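## Task

Swing the front door of server cabinet BG48 open to its full travel and let it come to rest there (the handle may remain pulled out). Every other cabinet must finish exactly as it began. Do not slam any door open or closed, since a hard slam means failure, and do not let the robot tip over or finish leaning, which also means failure.

## Robot and tools

ROBOT. TidyBot++: a mobile base 0.54 m long, 0.50 m wide and 0.38 m tall on four powered casters, carrying one seven-joint arm with a two-finger gripper. The shoulder sits 0.12 m ahead of the base centre, 0.68 m up. Upper arm 0.42 m, forearm 0.31 m, hand 0.31 m to the reported hand point. It starts folded, hand pointing down, wrist up to 0.08 m beyond the base front. Cameras: base_camera (fixed on the chassis front, about 0.34 m high, looking ahead and down, 644x364 px) and wrist_camera (on the hand, looking along the fingers, 644x476 px fisheye).

FRAMES. Base frame: metres, origin on the floor below the base centre, x forward, y left, z up. hand_pose and hand_target are in this frame, at the midpoint between the finger pads; the hand's z axis runs out along the fingers, its y axis is the closing direction. Odometry frame: the base frame as it was when the scene began. base_odometry gives x, y and heading (rad, left positive, -3.142 to 3.142), from wheel turns only, so slip looks like travel. base_tilt is in degrees, forward and right positive.

move. Arguments: base, joints, target, speeds, cameras, blocking. One call is one action; its motions start together.
- base: object, any of translate_m (forward positive, -2 to 2 m), strafe_m (left positive, -2 to 2 m), rotate_rad (counter-clockwise from above positive, -6.3 to 6.3 rad). All are offsets from where the base last reported itself (or from where it is, if a move was still running), along the base axes at the command's start.
- joints: object of absolute targets by name, radians: joint_1_rad (any angle; positive is clockwise from above, opposite to heading), joint_2_rad -2.249 to 2.249 (0 = upper arm vertical), joint_3_rad any, joint_4_rad -2.579 to 2.579 (elbow, 0 straight), joint_5_rad any, joint_6_rad -2.099 to 2.099 (wrist), joint_7_rad any; gripper_pos 0 (open, about 85 mm gap) to 1 (closed). Unlimited joints go the short way round, so turn in steps below half a turn.
- target: a single list of seven numbers [x, y, z, qw, qx, qy, qz], an absolute hand pose in the base frame, metres plus unit quaternion. With target, joints may contain only gripper_pos.
- speeds: per-key top speed for this action: translate_m and strafe_m 0.05 to 0.5 m/s, rotate_rad 0.1 to 1.57 rad/s. When translating and strafing together, give the speed under just one key.
- cameras: list of base_camera, wrist_camera or all; [] for none.
- blocking: true (default) returns when everything is at rest; false returns within about 0.5 s while motion continues. A later move overrides only the joints or base it names.
Unknown keys make a call invalid; out-of-range values get it refused.

Other tools. wait(seconds 0 to 10, cameras) lets the scene run and reports state. stop(cameras) brakes all running motions. zoom_image(camera, region [x0, y0, x1, y1] in pixels, at most 504x504) enlarges part of the latest image. read_manual(section "licences") only gives licence text. finished_scene(scene = current scene number) ends the scene; the door must stay open without the robot.

RESULTS. joint_positions, hand_pose, hand_target (where the hand would be with all joints on target), base_odometry, base_tilt, motor_effort in percent of max (bracket = peak in last action), Motor temperatures, and base_status, joint_status, hand_status. Words: done; moving; off_target (rested away from target, maybe still pushing); not_followed (a self-collision check withheld the targets, with "joint command not followed" or "pose unreachable" and a cause); contact_stop and time_out (uncommanded stops); torque_fault; limit_stop_at_motor_heat. The move line gives the worst status; pictures lists image order; on_its_own shows what the robot did unasked; earlier move shows a non-blocking move's progress. A refusal, an uncommanded stop or a torque fault cancels the remaining move, wait and finished_scene calls of that reply.

HAND BEHAVIOUR. Targets usually land within about 3 cm; to correct, shift your last target by (wanted minus read) position. To hold still, resend hand_target, not hand_pose. The controller picks joint angles itself and the hand may curve or overshoot. Forward-pointing poses low and near the base often fail or drive the arm into the base. Unreachable poses wander up to 10 s then time_out. Joints can stall slightly short from friction; correct with last command plus (wanted minus read).

CAUTIONS. Move doors slowly and smoothly: no slamming open or shut, and leave other cabinets untouched. Tipping risk: the arm snagged above about 0.6 m while the base drives or turns, sideways pulls on a raised hand, or reaching far out or swinging a stretched arm. Backing off or retracting the arm rights a slight lean. A blocked joint or base keeps pushing; avoid hard pushes and driving the arm into things, which can exceed torque limits (104.5 N m for joints 1 to 4, 51.3 N m for 5 to 7) and freeze the arm for 10 s. No check keeps the arm off the base (watch for ARM HIT). Avoid excess force on the gripper. Motors heat when stretched, loaded or straining; MOTOR HOT appears at 60 °C and at 75 °C the arm goes limp for 30 s or more. Base acceleration is at most 0.5 m/s2 and 1.57 rad/s2; odometry drifts over many moves, so check with images.

Each tool is called as name(argument=value, ...) on one line, values as JSON.

## Session

move()

Scene clock: 0.00 s.
Motor temperatures (°C): [38 33 32 38 39 39 43]
base_odometry: x=+0.000 y=+0.000 heading=+0.000
base_tilt: forward=-0.3 right=+0.6
base_status: not commanded
joint_positions: joint_1_rad=+0.023 joint_2_rad=-0.371 joint_3_rad=+3.190 joint_4_rad=-2.531 joint_5_rad=+0.021 joint_6_rad=-0.883 joint_7_rad=+1.555 gripper_pos=+0.000
joint_status: not commanded
motor_effort: joint_1_rad=+0 joint_2_rad=-1 joint_3_rad=+0 joint_4_rad=+15 joint_5_rad=+1 joint_6_rad=+1 joint_7_rad=+0
hand_pose: x=+0.2584 y=-0.0115 z=+0.5895 quat_wxyz=(+0.001, +0.998, -0.036, +0.049) (m; base frame)
hand_target: x=+0.2588 y=-0.0115 z=+0.5897 quat_wxyz=(+0.001, +0.998, -0.036, +0.049) (m; base frame)
hand_status: not commanded
pictures: base_camera, wrist_camera
camera_calibration:
wrist_camera: T_world_to_cam=[[-0.0537759, -0.998463, 0.0134296, -0.00853315], [-0.991785, 0.0518433, -0.116941, 0.386913], [0.116065, -0.0196078, -0.993048, 0.688477], [0, 0, 0, 1]] pos_world=[0.303368, -0.0150794, 0.729051]

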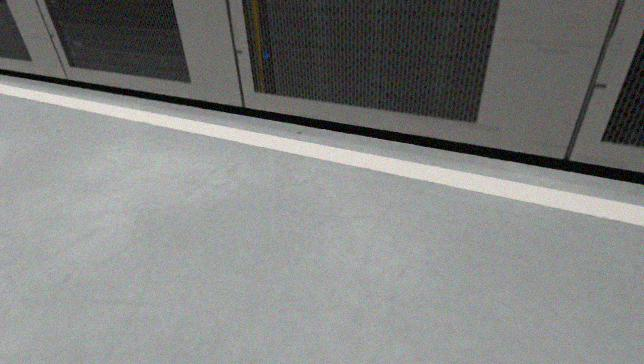

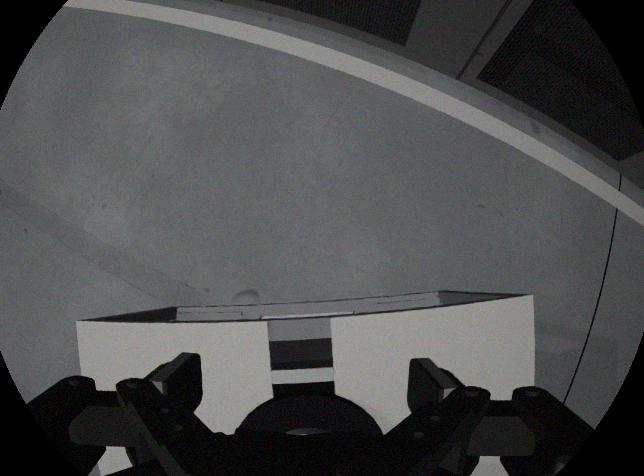

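move(base={"translate_m": -0.2, "rotate_rad": -0.44}, joints={"joint_1_rad": 0.0, "joint_2_rad": -0.15, "joint_3_rad": 3.14, "joint_4_rad": -1.611, "joint_5_rad": 0.0, "joint_6_rad": -0.11, "joint_7_rad": 1.57, "gripper_pos": 1.0})

Scene clock: 2.93 s.
Motor temperatures (°C): [38 33 32 38 39 39 43]
move: done
base_odometry: x=-0.200 y=+0.000 heading=-0.441
base_tilt: forward=-0.3 right=+0.5
base_status: done
joint_positions: joint_1_rad=+0.014 joint_2_rad=-0.168 joint_3_rad=+3.164 joint_4_rad=-1.629 joint_5_rad=+0.021 joint_6_rad=-0.166 joint_7_rad=+1.555 gripper_pos=+0.999
joint_status: all done
motor_effort: joint_1_rad=+0(2) joint_2_rad=-16(16) joint_3_rad=+0(3) joint_4_rad=+22(22) joint_5_rad=+0(2) joint_6_rad=+9(9) joint_7_rad=+0(2)
hand_pose: x=+0.6719 y=-0.0215 z=+1.1133 quat_wxyz=(+0.014, +0.727, -0.014, +0.687) (m; base frame)
hand_target: x=+0.6799 y=+0.0023 z=+1.1322 quat_wxyz=(-0.001, +0.707, +0.000, +0.707) (m; base frame)
hand_status: not commanded
pictures: base_camera, wrist_camera
camera_calibration:
wrist_camera: T_world_to_cam=[[-0.0520125, -0.998415, 0.0215176, -0.0135506], [-0.0383105, -0.019536, -0.999075, 1.1987], [0.997911, -0.0527888, -0.0372336, -0.496908], [0, 0, 0, 1]] pos_world=[0.541089, -0.0163424, 1.17938]

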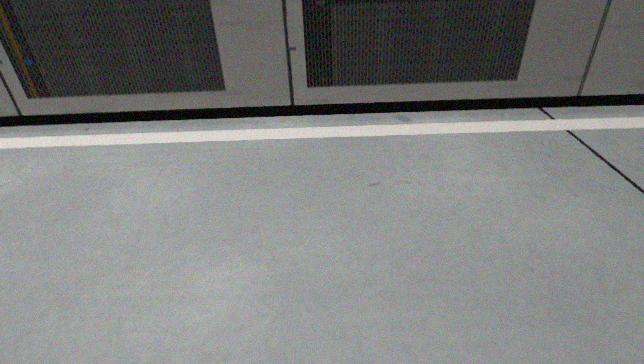

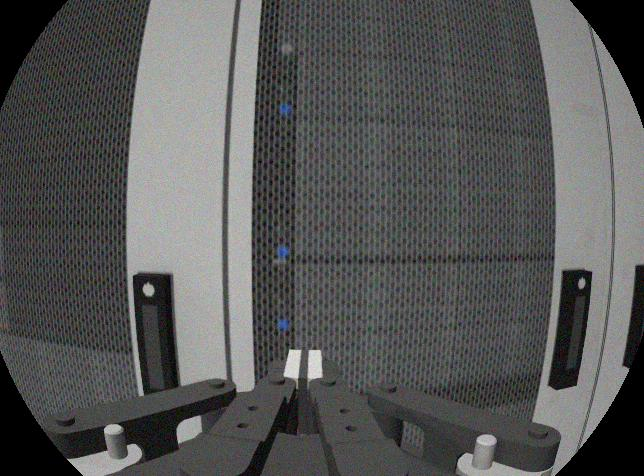

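move(joints={"joint_6_rad": 0.6}, cameras=["wrist_camera"])

Scene clock: 4.80 s.
Motor temperatures (°C): [38 33 32 38 39 39 43]
move: done
base_odometry: x=-0.200 y=+0.000 heading=-0.441
base_tilt: forward=-0.3 right=+0.5
base_status: not commanded
joint_positions: joint_1_rad=+0.014 joint_2_rad=-0.157 joint_3_rad=+3.164 joint_4_rad=-1.620 joint_5_rad=+0.021 joint_6_rad=+0.550 joint_7_rad=+1.555 gripper_pos=+0.999
joint_status: all done
motor_effort: joint_1_rad=+0(1) joint_2_rad=-15(18) joint_3_rad=+0(1) joint_4_rad=+21(25) joint_5_rad=+0(1) joint_6_rad=+7(11) joint_7_rad=+0(0)
hand_pose: x=+0.6120 y=-0.0155 z=+1.3216 quat_wxyz=(+0.014, +0.441, -0.004, +0.898) (m; base frame)
hand_target: x=+0.6047 y=+0.0023 z=+1.3351 quat_wxyz=(-0.001, +0.417, +0.000, +0.909) (m; base frame)
hand_status: not commanded
pictures: wrist_camera
camera_calibration:
wrist_camera: T_world_to_cam=[[-0.0517362, -0.99859, 0.0118748, -0.00253438], [0.625394, -0.0416671, -0.779195, 0.707467], [0.778592, -0.0328862, 0.626668, -1.17186], [0, 0, 0, 1]] pos_world=[0.469826, -0.0115908, 1.28566]

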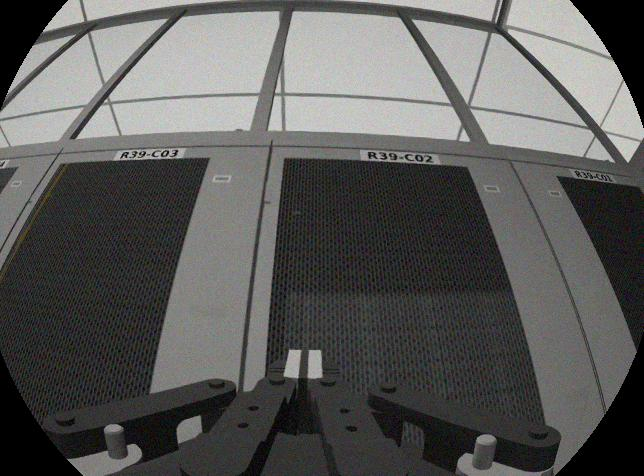

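zoom_image(camera="wrist_camera", region=[180, 140, 300, 220])

zoom_image(camera="wrist_camera", region=[450, 150, 620, 230])

zoom_image(camera="wrist_camera", region=[0, 140, 120, 220])

Scaled by 4.200.

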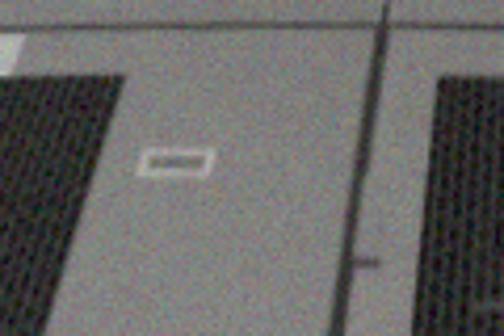

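Scaled by 2.965.

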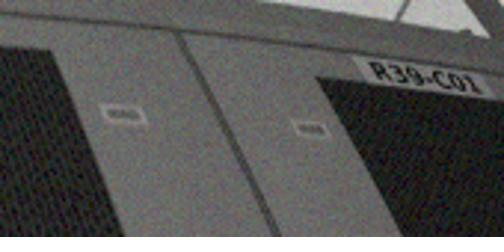

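Scaled by 4.200.

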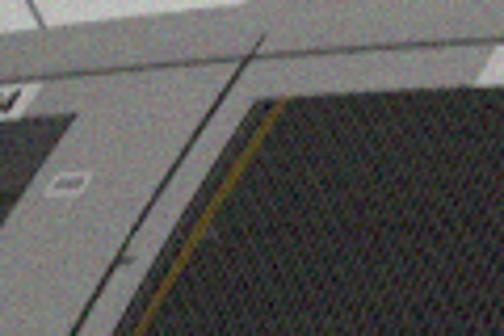

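move(base={"rotate_rad": 3.14}, joints={"joint_6_rad": 0.3})

Scene clock: 8.70 s.
Motor temperatures (°C): [38 33 32 38 39 39 43]
move: done
base_odometry: x=-0.200 y=+0.000 heading=+2.699
base_tilt: forward=-0.2 right=+0.6
base_status: done
joint_positions: joint_1_rad=+0.004 joint_2_rad=-0.144 joint_3_rad=+3.151 joint_4_rad=-1.619 joint_5_rad=+0.021 joint_6_rad=+0.316 joint_7_rad=+1.555 gripper_pos=+0.999
joint_status: all done
motor_effort: joint_1_rad=+0(3) joint_2_rad=-16(20) joint_3_rad=+0(3) joint_4_rad=+21(23) joint_5_rad=+0(1) joint_6_rad=+8(9) joint_7_rad=+0(0)
hand_pose: x=+0.6568 y=-0.0045 z=+1.2528 quat_wxyz=(+0.005, +0.548, +0.000, +0.837) (m; base frame)
hand_target: x=+0.6541 y=+0.0023 z=+1.2563 quat_wxyz=(-0.001, +0.548, +0.000, +0.836) (m; base frame)
hand_status: not commanded
pictures: base_camera, wrist_camera
camera_calibration:
wrist_camera: T_world_to_cam=[[-0.0290861, -0.999425, 0.0174379, -0.0102595], [0.41712, -0.0279895, -0.90842, 0.925055], [0.908386, -0.0191487, 0.417695, -0.986686], [0, 0, 0, 1]] pos_world=[0.510134, -0.00325555, 1.25265]

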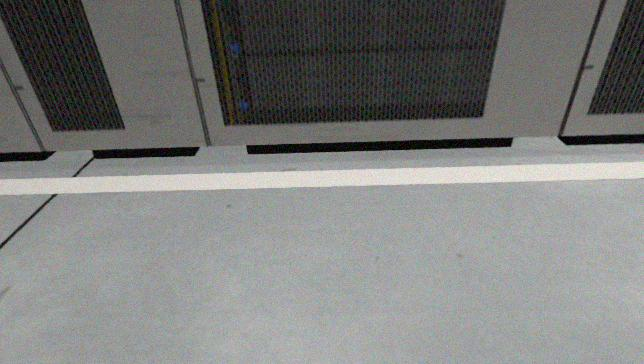

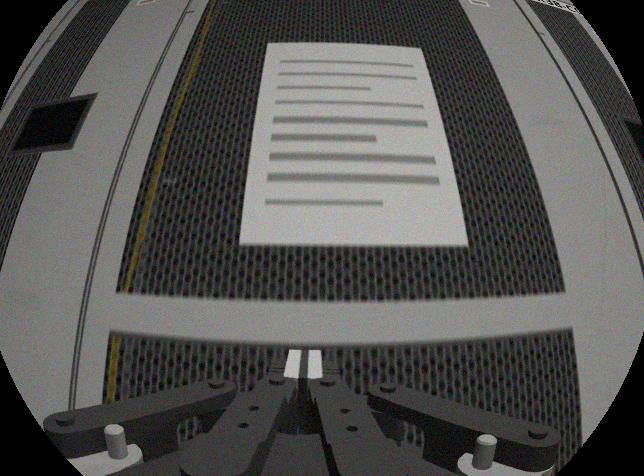

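move(base={"translate_m": -0.16}, joints={"joint_6_rad": 0.5})

zoom_image(camera="wrist_camera", region=[0, 0, 322, 300])

zoom_image(camera="wrist_camera", region=[322, 0, 644, 300])

Scene clock: 10.53 s.
Motor temperatures (°C): [38 33 32 38 39 39 43]
move: done
base_odometry: x=-0.055 y=-0.069 heading=+2.700
base_tilt: forward=-0.3 right=+0.6
base_status: done
joint_positions: joint_1_rad=+0.004 joint_2_rad=-0.149 joint_3_rad=+3.151 joint_4_rad=-1.615 joint_5_rad=+0.021 joint_6_rad=+0.484 joint_7_rad=+1.555 gripper_pos=+0.999
joint_status: all done
motor_effort: joint_1_rad=+0(2) joint_2_rad=-16(21) joint_3_rad=+0(1) joint_4_rad=+21(24) joint_5_rad=+0(1) joint_6_rad=+8(10) joint_7_rad=+0(0)
hand_pose: x=+0.6279 y=-0.0032 z=+1.3039 quat_wxyz=(+0.004, +0.471, +0.001, +0.882) (m; base frame)
hand_target: x=+0.6238 y=+0.0023 z=+1.3106 quat_wxyz=(-0.001, +0.462, +0.000, +0.887) (m; base frame)
hand_status: not commanded
pictures: base_camera, wrist_camera
camera_calibration:
wrist_camera: T_world_to_cam=[[-0.0287424, -0.999476, 0.0149147, -0.0076389], [0.571239, -0.0286681, -0.820283, 0.771844], [0.82028, -0.015057, 0.571764, -1.12733], [0, 0, 0, 1]] pos_world=[0.483597, -0.0024818, 1.27781]

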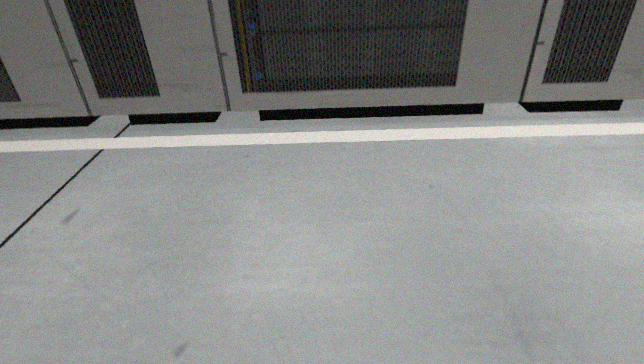

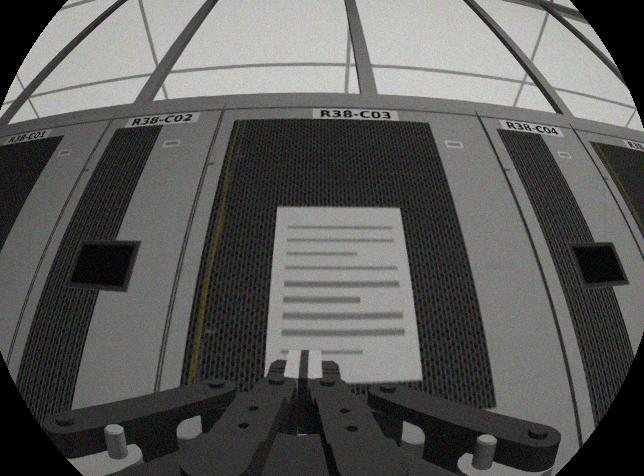

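Scaled by 1.565.

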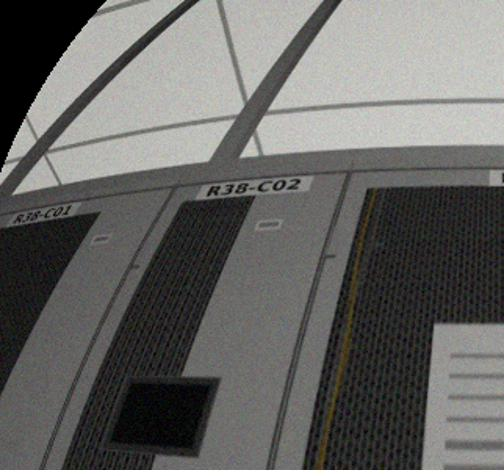

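Scaled by 1.565.

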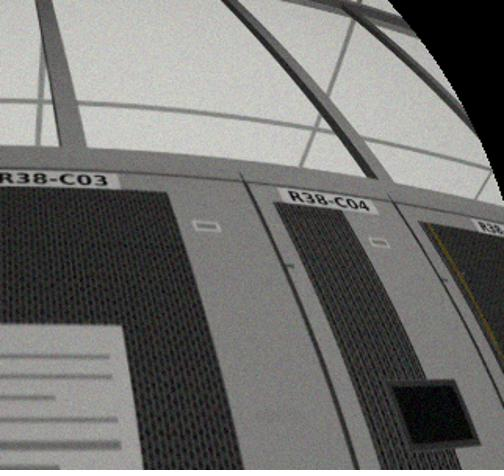

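move(joints={"joint_6_rad": -0.35}, cameras=["wrist_camera"])

Scene clock: 12.27 s.
Motor temperatures (°C): [38 33 32 38 39 39 43]
move: done
base_odometry: x=-0.055 y=-0.069 heading=+2.700
base_tilt: forward=-0.2 right=+0.6
base_status: not commanded
joint_positions: joint_1_rad=+0.004 joint_2_rad=-0.149 joint_3_rad=+3.151 joint_4_rad=-1.615 joint_5_rad=+0.021 joint_6_rad=-0.301 joint_7_rad=+1.555 gripper_pos=+0.999
joint_status: all done
motor_effort: joint_1_rad=+0(1) joint_2_rad=-17(19) joint_3_rad=+0(1) joint_4_rad=+22(24) joint_5_rad=+0(1) joint_6_rad=+8(10) joint_7_rad=+0(0)
hand_pose: x=+0.6746 y=-0.0083 z=+1.0700 quat_wxyz=(+0.007, +0.773, -0.006, +0.634) (m; base frame)
hand_target: x=+0.6709 y=+0.0023 z=+1.0582 quat_wxyz=(-0.001, +0.787, +0.000, +0.617) (m; base frame)
hand_status: not commanded
pictures: wrist_camera
camera_calibration:
wrist_camera: T_world_to_cam=[[-0.0277288, -0.999285, 0.0257162, -0.0202184], [-0.17667, -0.020422, -0.984058, 1.23302], [0.983879, -0.03183, -0.175978, -0.34239], [0, 0, 0, 1]] pos_world=[0.554148, -0.00592145, 1.15363]

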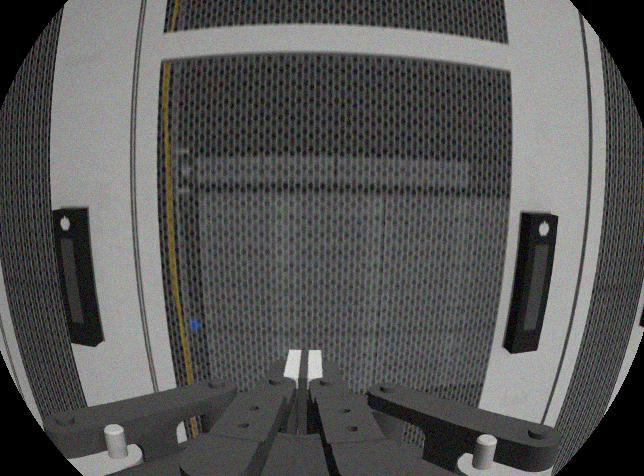

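move(joints={"joint_6_rad": -0.3, "joint_7_rad": 4.6}, cameras=["wrist_camera"])

Scene clock: 15.93 s.
Motor temperatures (°C): [38 33 32 38 39 39 43]
move: done
base_odometry: x=-0.055 y=-0.069 heading=+2.700
base_tilt: forward=-0.3 right=+0.6
base_status: not commanded
joint_positions: joint_1_rad=+0.004 joint_2_rad=-0.149 joint_3_rad=+3.151 joint_4_rad=-1.615 joint_5_rad=+0.021 joint_6_rad=-0.301 joint_7_rad=+4.549 gripper_pos=+0.999
joint_status: all done
motor_effort: joint_1_rad=+0(1) joint_2_rad=-17(17) joint_3_rad=+0(1) joint_4_rad=+22(22) joint_5_rad=+0(1) joint_6_rad=+8(10) joint_7_rad=+0(1)
hand_pose: x=+0.6746 y=-0.0083 z=+1.0700 quat_wxyz=(+0.633, +0.063, +0.770, +0.040) (m; base frame)
hand_target: x=+0.6742 y=+0.0023 z=+1.0734 quat_wxyz=(+0.636, +0.043, +0.770, +0.036) (m; base frame)
hand_status: not commanded
pictures: wrist_camera
camera_calibration:
wrist_camera: T_world_to_cam=[[0.0296075, 0.991877, 0.123704, -0.147126], [0.209712, -0.127168, 0.969458, -1.11877], [0.977315, -0.002761, -0.211774, -0.299417], [0, 0, 0, 1]] pos_world=[0.531601, 0.00283297, 1.03939]

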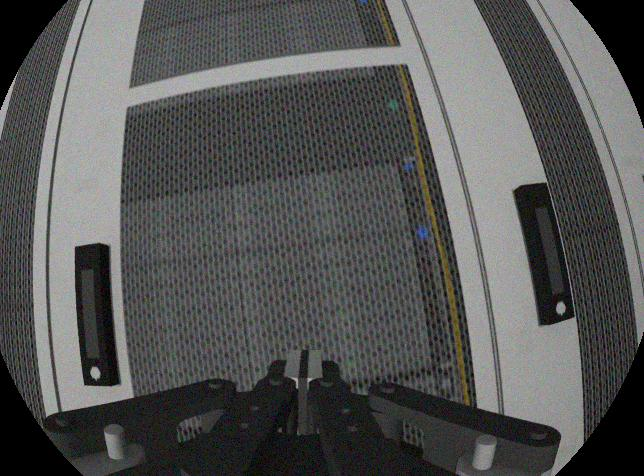

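move(base={"rotate_rad": -1.57}, joints={"joint_6_rad": 0.1, "joint_7_rad": 1.57})

Scene clock: 20.00 s.
Motor temperatures (°C): [38 33 32 38 39 39 43]
move: done
base_odometry: x=-0.055 y=-0.069 heading=+1.130
base_tilt: forward=-0.2 right=+0.6
base_status: done
joint_positions: joint_1_rad=+0.006 joint_2_rad=-0.148 joint_3_rad=+3.149 joint_4_rad=-1.615 joint_5_rad=+0.021 joint_6_rad=+0.049 joint_7_rad=+1.621 gripper_pos=+0.999
joint_status: all done
motor_effort: joint_1_rad=+0(2) joint_2_rad=-16(20) joint_3_rad=+0(3) joint_4_rad=+22(23) joint_5_rad=+0(1) joint_6_rad=+9(10) joint_7_rad=+0(1)
hand_pose: x=+0.6771 y=-0.0062 z=+1.1780 quat_wxyz=(+0.031, +0.651, +0.019, +0.758) (m; base frame)
hand_target: x=+0.6730 y=+0.0023 z=+1.1971 quat_wxyz=(-0.001, +0.629, +0.000, +0.777) (m; base frame)
hand_status: not commanded
pictures: base_camera, wrist_camera
camera_calibration:
wrist_camera: T_world_to_cam=[[-0.0393457, -0.995466, 0.0865948, -0.0846165], [0.169364, -0.0920518, -0.981245, 1.10173], [0.984768, -0.0239417, 0.172218, -0.736534], [0, 0, 0, 1]] pos_world=[0.535391, -0.000450032, 1.21524]

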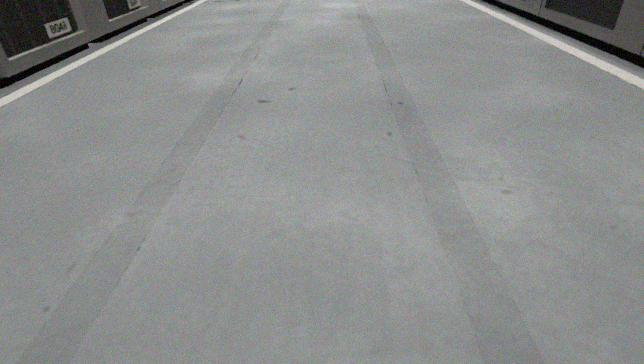

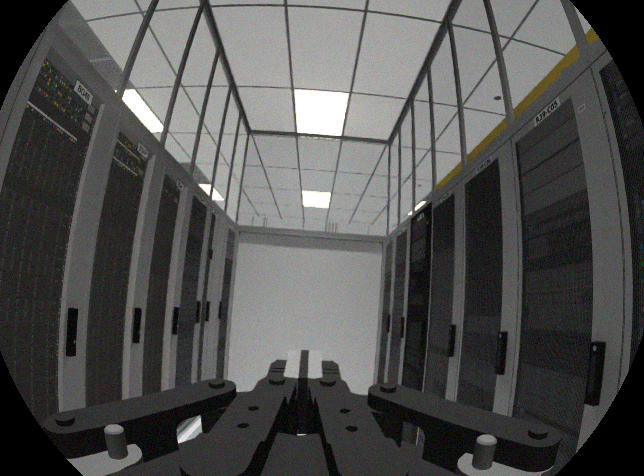

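zoom_image(camera="wrist_camera", region=[40, 50, 240, 250])

zoom_image(camera="base_camera", region=[0, 0, 240, 60])

zoom_image(camera="wrist_camera", region=[380, 70, 640, 330])

Scaled by 2.520.

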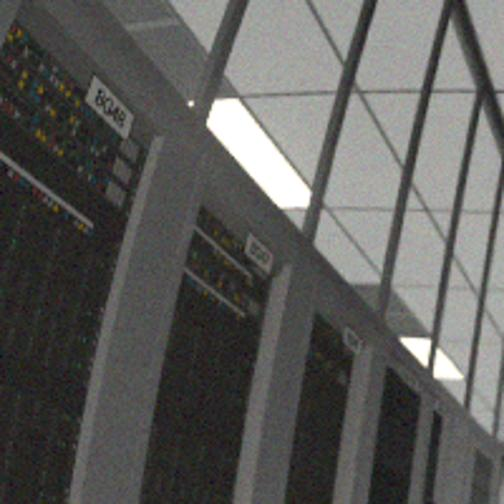

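Scaled by 2.100.

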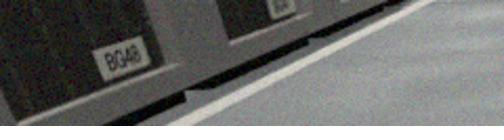

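Scaled by 1.938.

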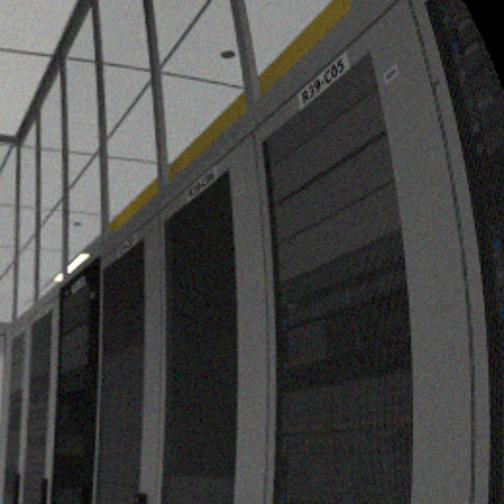

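move(base={"translate_m": 1.8, "rotate_rad": 1.57}, joints={"joint_6_rad": -0.11, "joint_7_rad": 1.57})

Scene clock: 26.37 s.
Motor temperatures (°C): [38 33 32 38 39 39 43]
move: done
base_odometry: x=+0.713 y=+1.560 heading=+2.701
base_tilt: forward=-0.3 right=+0.6
base_status: done
joint_positions: joint_1_rad=+0.002 joint_2_rad=-0.150 joint_3_rad=+3.147 joint_4_rad=-1.617 joint_5_rad=+0.021 joint_6_rad=-0.101 joint_7_rad=+1.621 gripper_pos=+0.999
joint_status: all done
motor_effort: joint_1_rad=-1(3) joint_2_rad=-17(20) joint_3_rad=-1(3) joint_4_rad=+22(25) joint_5_rad=+0(1) joint_6_rad=+9(10) joint_7_rad=+0(1)
hand_pose: x=+0.6800 y=-0.0040 z=+1.1311 quat_wxyz=(+0.028, +0.706, +0.021, +0.707) (m; base frame)
hand_target: x=+0.6799 y=+0.0023 z=+1.1322 quat_wxyz=(-0.001, +0.707, +0.000, +0.707) (m; base frame)
hand_status: not commanded
pictures: base_camera, wrist_camera
camera_calibration:
wrist_camera: T_world_to_cam=[[-0.0235006, -0.995716, 0.0894313, -0.0922007], [0.0204727, -0.0899166, -0.995739, 1.17312], [0.999514, -0.0215696, 0.0224981, -0.571934], [0, 0, 0, 1]] pos_world=[0.545472, 0.00134126, 1.18924]

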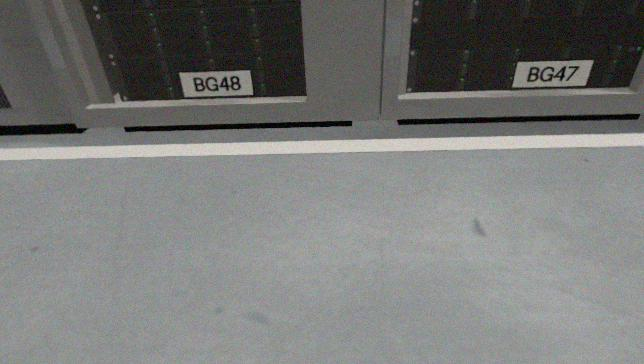

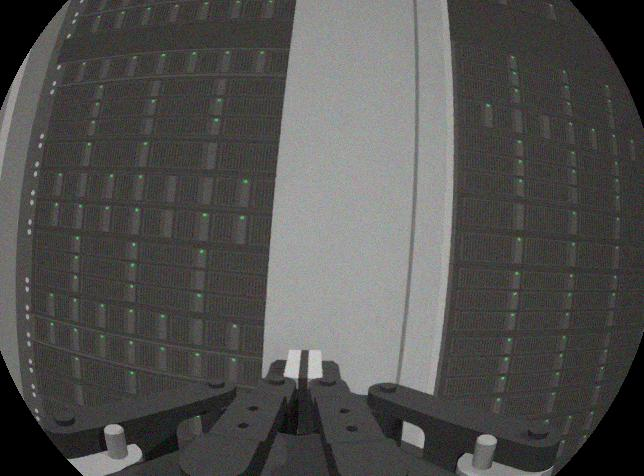

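move(joints={"joint_2_rad": -0.27, "joint_4_rad": -2.124, "joint_6_rad": 0.283, "joint_7_rad": 0.0})

Scene clock: 29.60 s.
Motor temperatures (°C): [38 33 32 38 39 39 43]
move: done
base_odometry: x=+0.713 y=+1.560 heading=+2.701
base_tilt: forward=-0.2 right=+0.6
base_status: not commanded
joint_positions: joint_1_rad=+0.002 joint_2_rad=-0.243 joint_3_rad=+3.147 joint_4_rad=-2.111 joint_5_rad=+0.021 joint_6_rad=+0.231 joint_7_rad=+0.055 gripper_pos=+0.999
joint_status: all done
motor_effort: joint_1_rad=+0(1) joint_2_rad=-12(18) joint_3_rad=+0(1) joint_4_rad=+21(23) joint_5_rad=+0(1) joint_6_rad=+9(10) joint_7_rad=+0(1)
hand_pose: x=+0.6289 y=-0.0014 z=+0.9775 quat_wxyz=(-0.464, +0.534, -0.498, +0.501) (m; base frame)
hand_target: x=+0.6199 y=+0.0023 z=+0.9994 quat_wxyz=(-0.500, +0.501, -0.500, +0.500) (m; base frame)
hand_status: not commanded
pictures: base_camera, wrist_camera
camera_calibration:
wrist_camera: T_world_to_cam=[[-0.0797355, -0.0932076, -0.992449, 1.01705], [0.0154854, 0.995383, -0.0947272, 0.145356], [0.996696, -0.0229216, -0.077924, -0.417335], [0, 0, 0, 1]] pos_world=[0.4948, -0.0594539, 0.990623]

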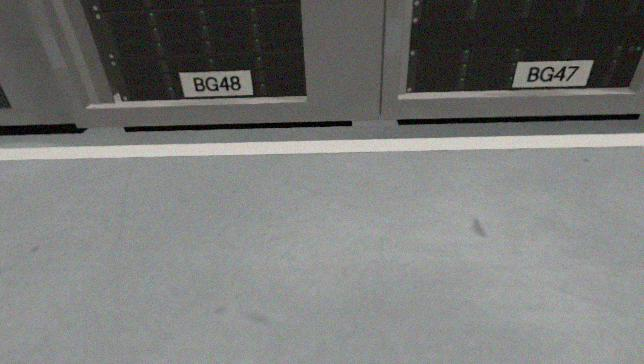

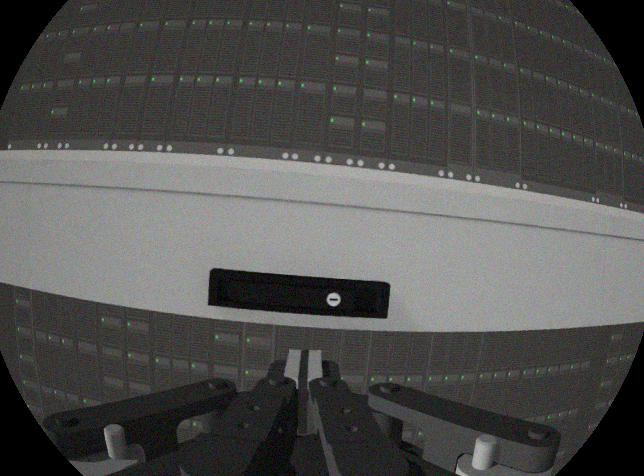

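zoom_image(camera="wrist_camera", region=[190, 240, 410, 350])

Scaled by 2.291.

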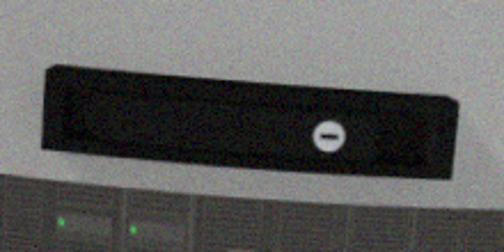

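move(joints={"joint_2_rad": 0.215, "joint_4_rad": -1.973, "joint_6_rad": 0.66, "joint_7_rad": 1.6})

zoom_image(camera="wrist_camera", region=[220, 240, 420, 440])

Scene clock: 34.83 s.
Motor temperatures (°C): [38 33 32 38 39 39 43]
move: done
base_odometry: x=+0.713 y=+1.560 heading=+2.701
base_tilt: forward=-0.2 right=+0.6
base_status: not commanded
joint_positions: joint_1_rad=+0.002 joint_2_rad=+0.211 joint_3_rad=+3.147 joint_4_rad=-1.994 joint_5_rad=+0.021 joint_6_rad=+0.608 joint_7_rad=+1.545 gripper_pos=+0.999
joint_status: all done
motor_effort: joint_1_rad=+1(1) joint_2_rad=-27(29) joint_3_rad=-1(1) joint_4_rad=+19(22) joint_5_rad=+0(1) joint_6_rad=+9(10) joint_7_rad=+0(2)
hand_pose: x=+0.7717 y=+0.0003 z=+0.8990 quat_wxyz=(-0.004, +0.716, -0.001, +0.698) (m; base frame)
hand_target: x=+0.7761 y=+0.0023 z=+0.9243 quat_wxyz=(+0.010, +0.692, +0.011, +0.722) (m; base frame)
hand_status: not commanded
pictures: base_camera, wrist_camera
camera_calibration:
wrist_camera: T_world_to_cam=[[-0.00910761, -0.99988, 0.0125335, -0.00700274], [-0.00675642, -0.0124722, -0.999899, 0.965218], [0.999936, -0.00919138, -0.00664202, -0.63232], [0, 0, 0, 1]] pos_world=[0.638737, -0.000775448, 0.961009]

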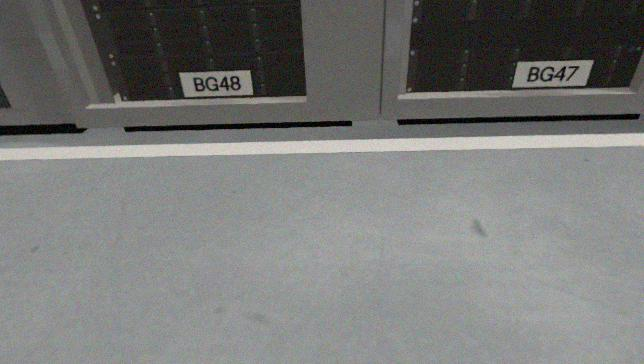

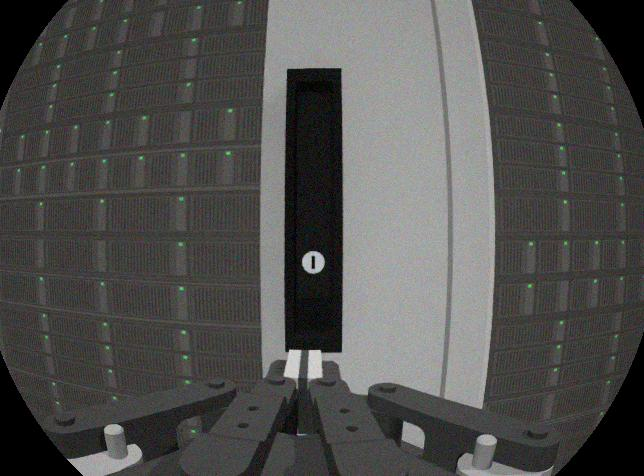

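Scaled by 2.520.

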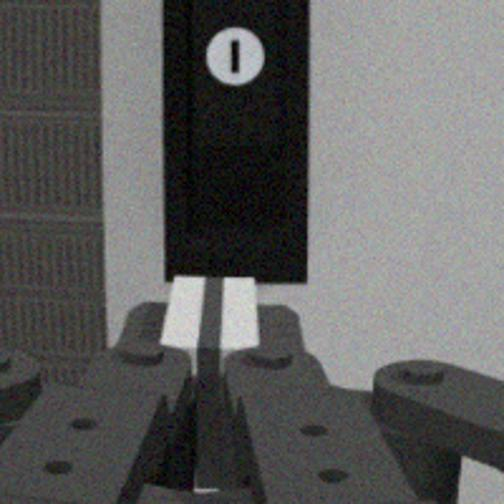

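move(joints={"joint_6_rad": 0.68}, base={"translate_m": 0.055, "strafe_m": -0.003}, speeds={"translate_m": 0.15}, cameras=["wrist_camera"])

zoom_image(camera="wrist_camera", region=[220, 240, 420, 440])

Scene clock: 36.97 s.
Motor temperatures (°C): [38 33 32 38 39 39 43]
move: done
base_odometry: x=+0.664 y=+1.586 heading=+2.700
base_tilt: forward=-0.3 right=+0.6
base_status: done
joint_positions: joint_1_rad=+0.002 joint_2_rad=+0.218 joint_3_rad=+3.147 joint_4_rad=-1.990 joint_5_rad=+0.021 joint_6_rad=+0.633 joint_7_rad=+1.548 gripper_pos=+0.999
joint_status: all done
motor_effort: joint_1_rad=+0(1) joint_2_rad=-27(30) joint_3_rad=-1(1) joint_4_rad=+19(21) joint_5_rad=+0(1) joint_6_rad=+8(10) joint_7_rad=+0(0)
hand_pose: x=+0.7742 y=+0.0004 z=+0.9044 quat_wxyz=(-0.003, +0.708, +0.000, +0.706) (m; base frame)
hand_target: x=+0.7758 y=+0.0023 z=+0.9305 quat_wxyz=(+0.010, +0.684, +0.010, +0.729) (m; base frame)
hand_status: not commanded
pictures: wrist_camera
camera_calibration:
wrist_camera: T_world_to_cam=[[-0.00891694, -0.999848, 0.0149717, -0.00926686], [0.0153186, -0.0151071, -0.999769, 0.953428], [0.999843, -0.00868553, 0.015451, -0.654704], [0, 0, 0, 1]] pos_world=[0.639914, -0.000548387, 0.963462]

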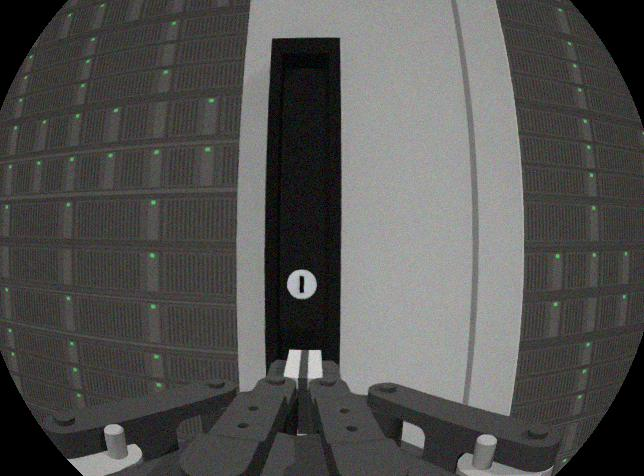

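Scaled by 2.520.

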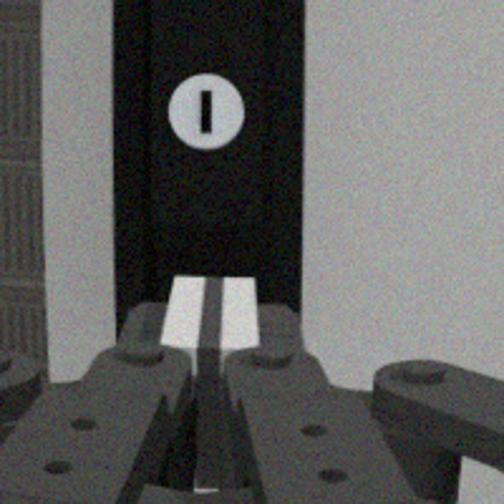

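move(base={"translate_m": 0.024, "strafe_m": 0.001}, speeds={"translate_m": 0.05}, cameras=["wrist_camera"])

zoom_image(camera="wrist_camera", region=[220, 240, 420, 440])

Scene clock: 38.53 s.
Motor temperatures (°C): [38 33 32 38 39 39 43]
move: done
base_odometry: x=+0.642 y=+1.596 heading=+2.700
base_tilt: forward=-0.2 right=+0.6
base_status: done
joint_positions: joint_1_rad=+0.002 joint_2_rad=+0.219 joint_3_rad=+3.147 joint_4_rad=-1.989 joint_5_rad=+0.021 joint_6_rad=+0.634 joint_7_rad=+1.548 gripper_pos=+0.999
joint_status: not commanded
motor_effort: joint_1_rad=+1(1) joint_2_rad=-27(30) joint_3_rad=-1(1) joint_4_rad=+19(20) joint_5_rad=+0(1) joint_6_rad=+8(9) joint_7_rad=+0(0)
hand_pose: x=+0.7743 y=+0.0004 z=+0.9043 quat_wxyz=(-0.003, +0.708, +0.000, +0.706) (m; base frame)
hand_target: x=+0.7758 y=+0.0023 z=+0.9305 quat_wxyz=(+0.010, +0.684, +0.010, +0.729) (m; base frame)
hand_status: not commanded
pictures: wrist_camera
camera_calibration:
wrist_camera: T_world_to_cam=[[-0.00891319, -0.999846, 0.0150944, -0.00937762], [0.0152647, -0.0152292, -0.999768, 0.953365], [0.999844, -0.0086807, 0.0153981, -0.654803], [0, 0, 0, 1]] pos_world=[0.640065, -0.000541306, 0.963368]

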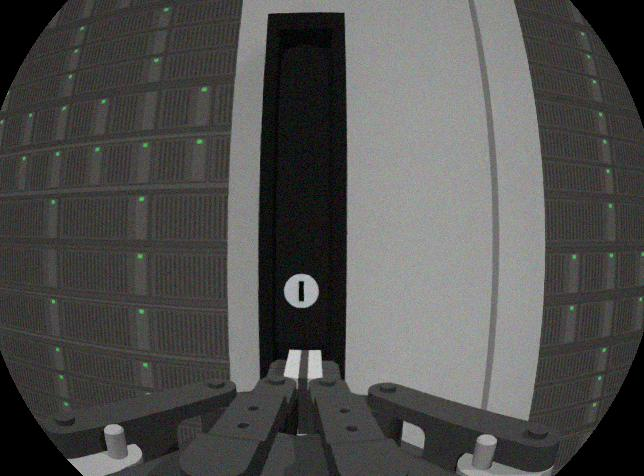

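Scaled by 2.520.

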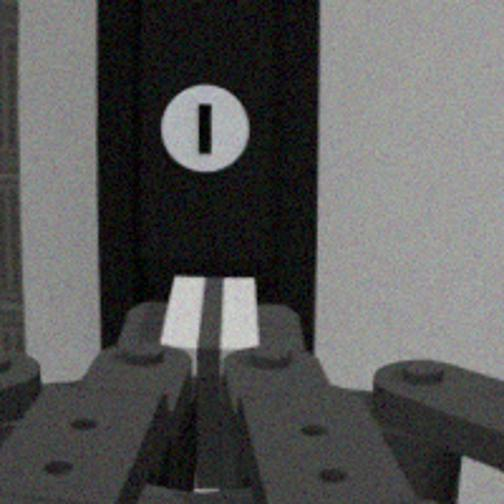

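move(base={"translate_m": 0.004}, joints={"joint_6_rad": 0.76}, cameras=[])

move(joints={"joint_6_rad": 0.82}, cameras=["wrist_camera"])

Scene clock: 39.57 s.
Motor temperatures (°C): [38 33 32 38 39 39 43]
move: done
base_odometry: x=+0.638 y=+1.597 heading=+2.700
base_tilt: forward=-0.2 right=+0.6
base_status: done
joint_positions: joint_1_rad=+0.002 joint_2_rad=+0.235 joint_3_rad=+3.147 joint_4_rad=-2.000 joint_5_rad=+0.021 joint_6_rad=+0.698 joint_7_rad=+1.548 gripper_pos=+0.999
joint_status: all done
motor_effort: joint_1_rad=+0(2) joint_2_rad=-32(35) joint_3_rad=+0(2) joint_4_rad=+23(26) joint_5_rad=+0(1) joint_6_rad=+12(15) joint_7_rad=+0(0)
hand_pose: x=+0.7756 y=+0.0013 z=+0.9079 quat_wxyz=(-0.004, +0.695, +0.001, +0.719) (m; base frame)
hand_target: x=+0.7732 y=+0.0023 z=+0.9552 quat_wxyz=(+0.010, +0.655, +0.010, +0.756) (m; base frame)
hand_status: not commanded
pictures: none
No camera images: "cameras" was empty.

Scene clock: 40.10 s.
Motor temperatures (°C): [38 33 32 38 39 39 43]
move: done
base_odometry: x=+0.638 y=+1.597 heading=+2.700
base_tilt: forward=-0.2 right=+0.6
base_status: not commanded
joint_positions: joint_1_rad=+0.002 joint_2_rad=+0.247 joint_3_rad=+3.147 joint_4_rad=-2.009 joint_5_rad=+0.021 joint_6_rad=+0.742 joint_7_rad=+1.548 gripper_pos=+0.999
joint_status: all done
motor_effort: joint_1_rad=+1(1) joint_2_rad=-35(37) joint_3_rad=+0(2) joint_4_rad=+25(29) joint_5_rad=+0(1) joint_6_rad=+14(17) joint_7_rad=+0(1)
hand_pose: x=+0.7762 y=+0.0015 z=+0.9079 quat_wxyz=(-0.004, +0.687, +0.001, +0.727) (m; base frame)
hand_target: x=+0.7700 y=+0.0023 z=+0.9736 quat_wxyz=(+0.011, +0.632, +0.010, +0.775) (m; base frame)
hand_status: not commanded
pictures: wrist_camera
camera_calibration:
wrist_camera: T_world_to_cam=[[-0.00718602, -0.999874, 0.014184, -0.00886297], [0.0747712, -0.0146819, -0.997093, 0.908362], [0.997175, -0.00610457, 0.0748673, -0.708629], [0, 0, 0, 1]] pos_world=[0.638644, 0.000148788, 0.9589]

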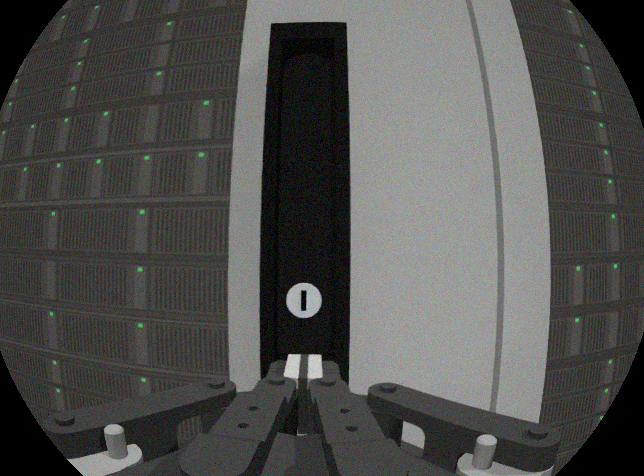

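move(joints={"joint_2_rad": 0.155, "joint_4_rad": -1.923, "joint_6_rad": 0.87}, cameras=[])

move(base={"translate_m": -0.01}, speeds={"translate_m": 0.05}, cameras=["wrist_camera"])

Scene clock: 41.57 s.
Motor temperatures (°C): [38 33 32 38 39 39 43]
move: off_target
base_odometry: x=+0.638 y=+1.597 heading=+2.700
base_tilt: forward=-0.2 right=+0.5
base_status: not commanded
joint_positions: joint_1_rad=+0.002 joint_2_rad=+0.247 joint_3_rad=+3.147 joint_4_rad=-2.009 joint_5_rad=+0.021 joint_6_rad=+0.743 joint_7_rad=+1.548 gripper_pos=+0.999
joint_status: joint_2_rad off_target (ended at +0.247, target +0.155); joint_4_rad off_target (ended at -2.009, target -1.923); joint_6_rad off_target (ended at +0.743, target +0.870)
motor_effort: joint_1_rad=+1(2) joint_2_rad=-41(42) joint_3_rad=+0(1) joint_4_rad=+33(33) joint_5_rad=+0(1) joint_6_rad=+20(20) joint_7_rad=+0(0)
hand_pose: x=+0.7761 y=+0.0015 z=+0.9088 quat_wxyz=(-0.004, +0.686, +0.001, +0.727) (m; base frame)
hand_target: x=+0.7497 y=+0.0023 z=+1.0553 quat_wxyz=(+0.011, +0.568, +0.009, +0.823) (m; base frame)
hand_status: not commanded
pictures: none
No camera images: "cameras" was empty.

Scene clock: 42.13 s.
Motor temperatures (°C): [38 33 32 38 39 39 43]
move: done
base_odometry: x=+0.647 y=+1.593 heading=+2.700
base_tilt: forward=-0.2 right=+0.5
base_status: done
joint_positions: joint_1_rad=+0.002 joint_2_rad=+0.254 joint_3_rad=+3.147 joint_4_rad=-2.001 joint_5_rad=+0.021 joint_6_rad=+0.744 joint_7_rad=+1.549 gripper_pos=+0.999
joint_status: not commanded
motor_effort: joint_1_rad=+0(2) joint_2_rad=-46(49) joint_3_rad=-1(1) joint_4_rad=+33(34) joint_5_rad=+0(1) joint_6_rad=+21(22) joint_7_rad=+0(0)
hand_pose: x=+0.7790 y=+0.0015 z=+0.9091 quat_wxyz=(-0.004, +0.686, +0.001, +0.728) (m; base frame)
hand_target: x=+0.7497 y=+0.0023 z=+1.0553 quat_wxyz=(+0.011, +0.568, +0.009, +0.823) (m; base frame)
hand_status: not commanded
pictures: wrist_camera
camera_calibration:
wrist_camera: T_world_to_cam=[[-0.00721722, -0.999868, 0.0145494, -0.00916041], [0.0791038, -0.0150751, -0.996752, 0.905632], [0.99684, -0.00604286, 0.0792022, -0.715266], [0, 0, 0, 1]] pos_world=[0.641301, 0.000171007, 0.959474]

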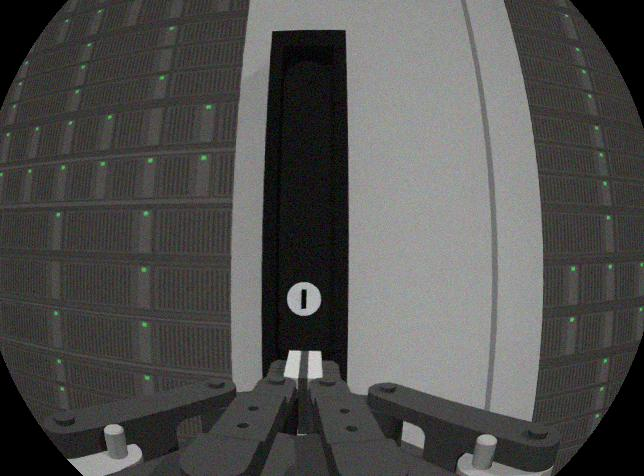

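move(base={"translate_m": -0.01}, speeds={"translate_m": 0.05}, cameras=["wrist_camera"])

zoom_image(camera="wrist_camera", region=[220, 240, 420, 440])

Scene clock: 43.57 s.
Motor temperatures (°C): [38 33 32 38 39 39 43]
move: done
base_odometry: x=+0.656 y=+1.589 heading=+2.700
base_tilt: forward=-0.2 right=+0.5
base_status: done
joint_positions: joint_1_rad=+0.002 joint_2_rad=+0.152 joint_3_rad=+3.147 joint_4_rad=-1.919 joint_5_rad=+0.021 joint_6_rad=+0.849 joint_7_rad=+1.549 gripper_pos=+0.999
joint_status: not commanded
on_its_own: joint_2_rad moved -0.101 to your old target +0.155; joint_4_rad moved +0.082 to your old target -1.923; joint_6_rad moved +0.105 to your old target +0.870
motor_effort: joint_1_rad=+0(1) joint_2_rad=-26(49) joint_3_rad=+0(1) joint_4_rad=+20(31) joint_5_rad=+0(1) joint_6_rad=+8(21) joint_7_rad=+0(0)
hand_pose: x=+0.7513 y=+0.0021 z=+1.0531 quat_wxyz=(-0.005, +0.574, +0.002, +0.819) (m; base frame)
hand_target: x=+0.7497 y=+0.0023 z=+1.0553 quat_wxyz=(+0.011, +0.568, +0.009, +0.823) (m; base frame)
hand_status: not commanded
pictures: wrist_camera
camera_calibration:
wrist_camera: T_world_to_cam=[[-0.00913106, -0.999881, 0.0124665, -0.00723935], [0.359401, -0.0149156, -0.933064, 0.773715], [0.933139, -0.00403939, 0.359494, -0.946341], [0, 0, 0, 1]] pos_world=[0.604928, 0.000479259, 1.06222]

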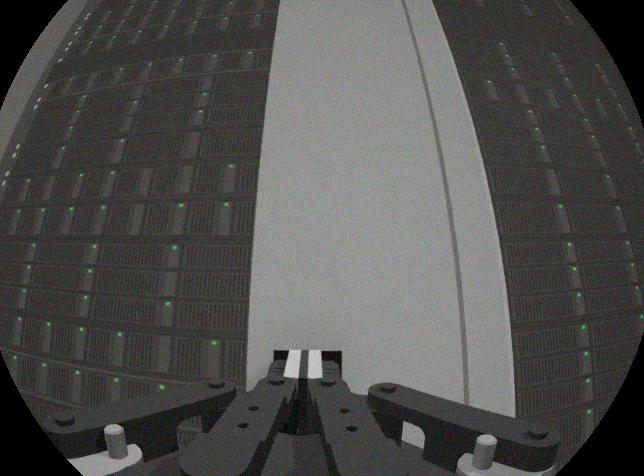

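Scaled by 2.520.

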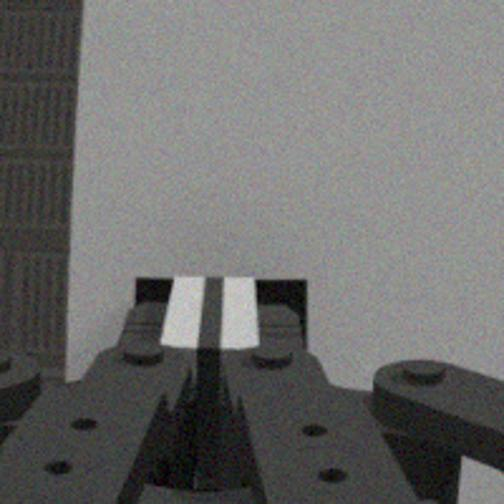

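move(base={"translate_m": -0.05}, joints={"joint_2_rad": 0.215, "joint_4_rad": -1.973, "joint_6_rad": 0.6}, cameras=["wrist_camera"])

zoom_image(camera="wrist_camera", region=[210, 60, 410, 360])

Scene clock: 44.73 s.
Motor temperatures (°C): [38 33 32 38 39 39 43]
move: done
base_odometry: x=+0.702 y=+1.568 heading=+2.700
base_tilt: forward=-0.2 right=+0.5
base_status: done
joint_positions: joint_1_rad=+0.002 joint_2_rad=+0.210 joint_3_rad=+3.147 joint_4_rad=-1.976 joint_5_rad=+0.021 joint_6_rad=+0.636 joint_7_rad=+1.549 gripper_pos=+0.999
joint_status: all done
motor_effort: joint_1_rad=+1(1) joint_2_rad=-27(29) joint_3_rad=+0(1) joint_4_rad=+19(23) joint_5_rad=+0(1) joint_6_rad=+9(11) joint_7_rad=+0(0)
hand_pose: x=+0.7747 y=+0.0009 z=+0.9183 quat_wxyz=(-0.003, +0.700, +0.000, +0.714) (m; base frame)
hand_target: x=+0.7764 y=+0.0023 z=+0.9056 quat_wxyz=(+0.010, +0.713, +0.011, +0.701) (m; base frame)
hand_status: not commanded
pictures: wrist_camera
camera_calibration:
wrist_camera: T_world_to_cam=[[-0.00850256, -0.99984, 0.0157656, -0.0100307], [0.039748, -0.0160917, -0.99908, 0.947748], [0.999174, -0.00786809, 0.0398784, -0.677374], [0, 0, 0, 1]] pos_world=[0.639058, -0.000107917, 0.974047]

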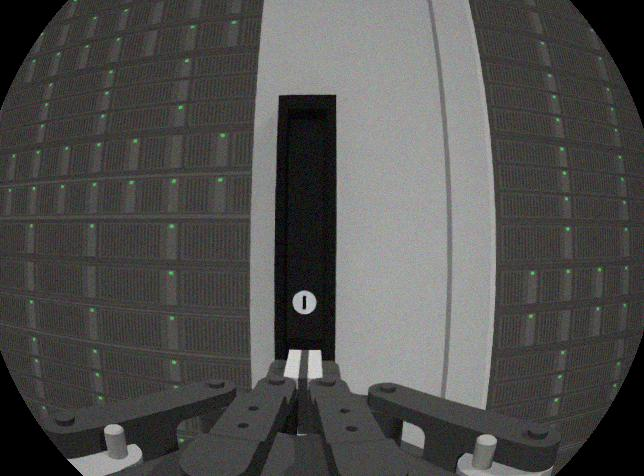

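Scaled by 1.680.

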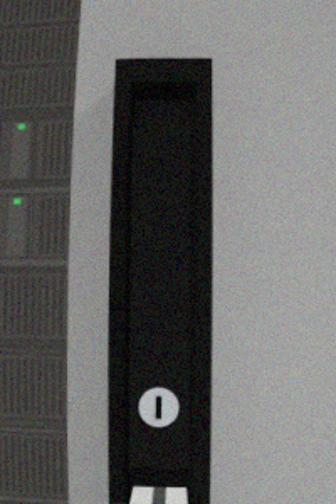

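move(joints={"joint_6_rad": 0.56}, base={"translate_m": 0.035, "strafe_m": 0.001}, speeds={"translate_m": 0.1}, cameras=[])

Scene clock: 47.43 s.
Motor temperatures (°C): [38 33 32 38 39 39 43]
move: done
base_odometry: x=+0.670 y=+1.582 heading=+2.700
base_tilt: forward=-0.2 right=+0.5
base_status: done
joint_positions: joint_1_rad=+0.002 joint_2_rad=+0.215 joint_3_rad=+3.147 joint_4_rad=-1.976 joint_5_rad=+0.021 joint_6_rad=+0.599 joint_7_rad=+1.549 gripper_pos=+0.999
joint_status: all done
motor_effort: joint_1_rad=+1(1) joint_2_rad=-27(30) joint_3_rad=-1(1) joint_4_rad=+19(21) joint_5_rad=+0(1) joint_6_rad=+9(10) joint_7_rad=+0(0)
hand_pose: x=+0.7758 y=+0.0007 z=+0.9036 quat_wxyz=(-0.003, +0.715, +0.000, +0.699) (m; base frame)
hand_target: x=+0.7759 y=+0.0023 z=+0.8931 quat_wxyz=(+0.009, +0.727, +0.011, +0.687) (m; base frame)
hand_status: not commanded
pictures: none
No camera images: "cameras" was empty.

move(base={"translate_m": 0.031}, speeds={"translate_m": 0.06}, cameras=["wrist_camera"])

zoom_image(camera="wrist_camera", region=[220, 240, 420, 440])

Scene clock: 48.60 s.
Motor temperatures (°C): [38 33 32 38 39 39 43]
move: done
base_odometry: x=+0.641 y=+1.595 heading=+2.700
base_tilt: forward=-0.2 right=+0.5
base_status: done
joint_positions: joint_1_rad=+0.002 joint_2_rad=+0.216 joint_3_rad=+3.147 joint_4_rad=-1.976 joint_5_rad=+0.021 joint_6_rad=+0.599 joint_7_rad=+1.549 gripper_pos=+0.999
joint_status: not commanded
motor_effort: joint_1_rad=+1(1) joint_2_rad=-27(30) joint_3_rad=+0(1) joint_4_rad=+19(20) joint_5_rad=+0(1) joint_6_rad=+9(9) joint_7_rad=+0(0)
hand_pose: x=+0.7760 y=+0.0007 z=+0.9028 quat_wxyz=(-0.003, +0.715, +0.000, +0.699) (m; base frame)
hand_target: x=+0.7759 y=+0.0023 z=+0.8931 quat_wxyz=(+0.009, +0.727, +0.011, +0.687) (m; base frame)
hand_status: not commanded
pictures: wrist_camera
camera_calibration:
wrist_camera: T_world_to_cam=[[-0.00848078, -0.999831, 0.0163157, -0.0105001], [-0.00359277, -0.0162857, -0.999861, 0.966534], [0.999958, -0.00853822, -0.00345405, -0.639571], [0, 0, 0, 1]] pos_world=[0.642928, -0.000218454, 0.964362]

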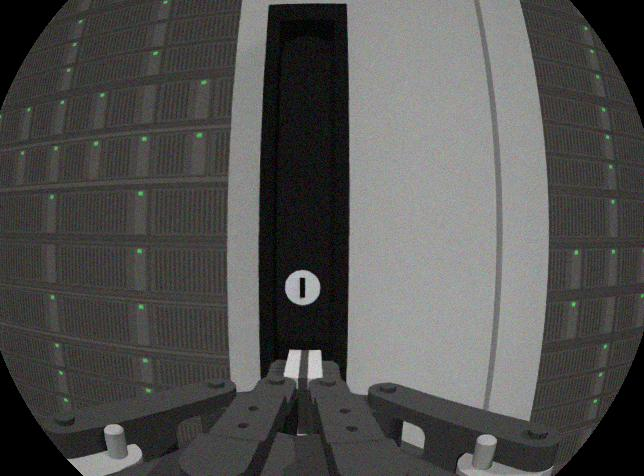

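Scaled by 2.520.

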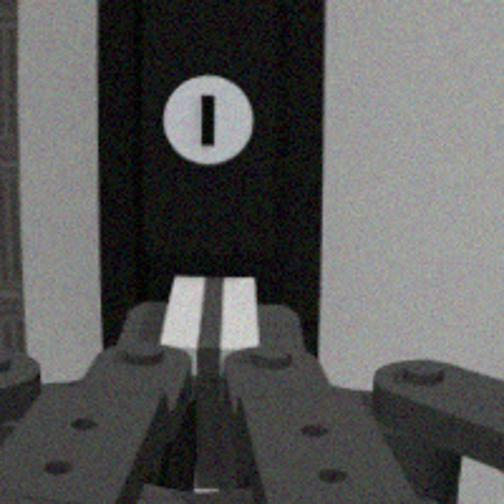

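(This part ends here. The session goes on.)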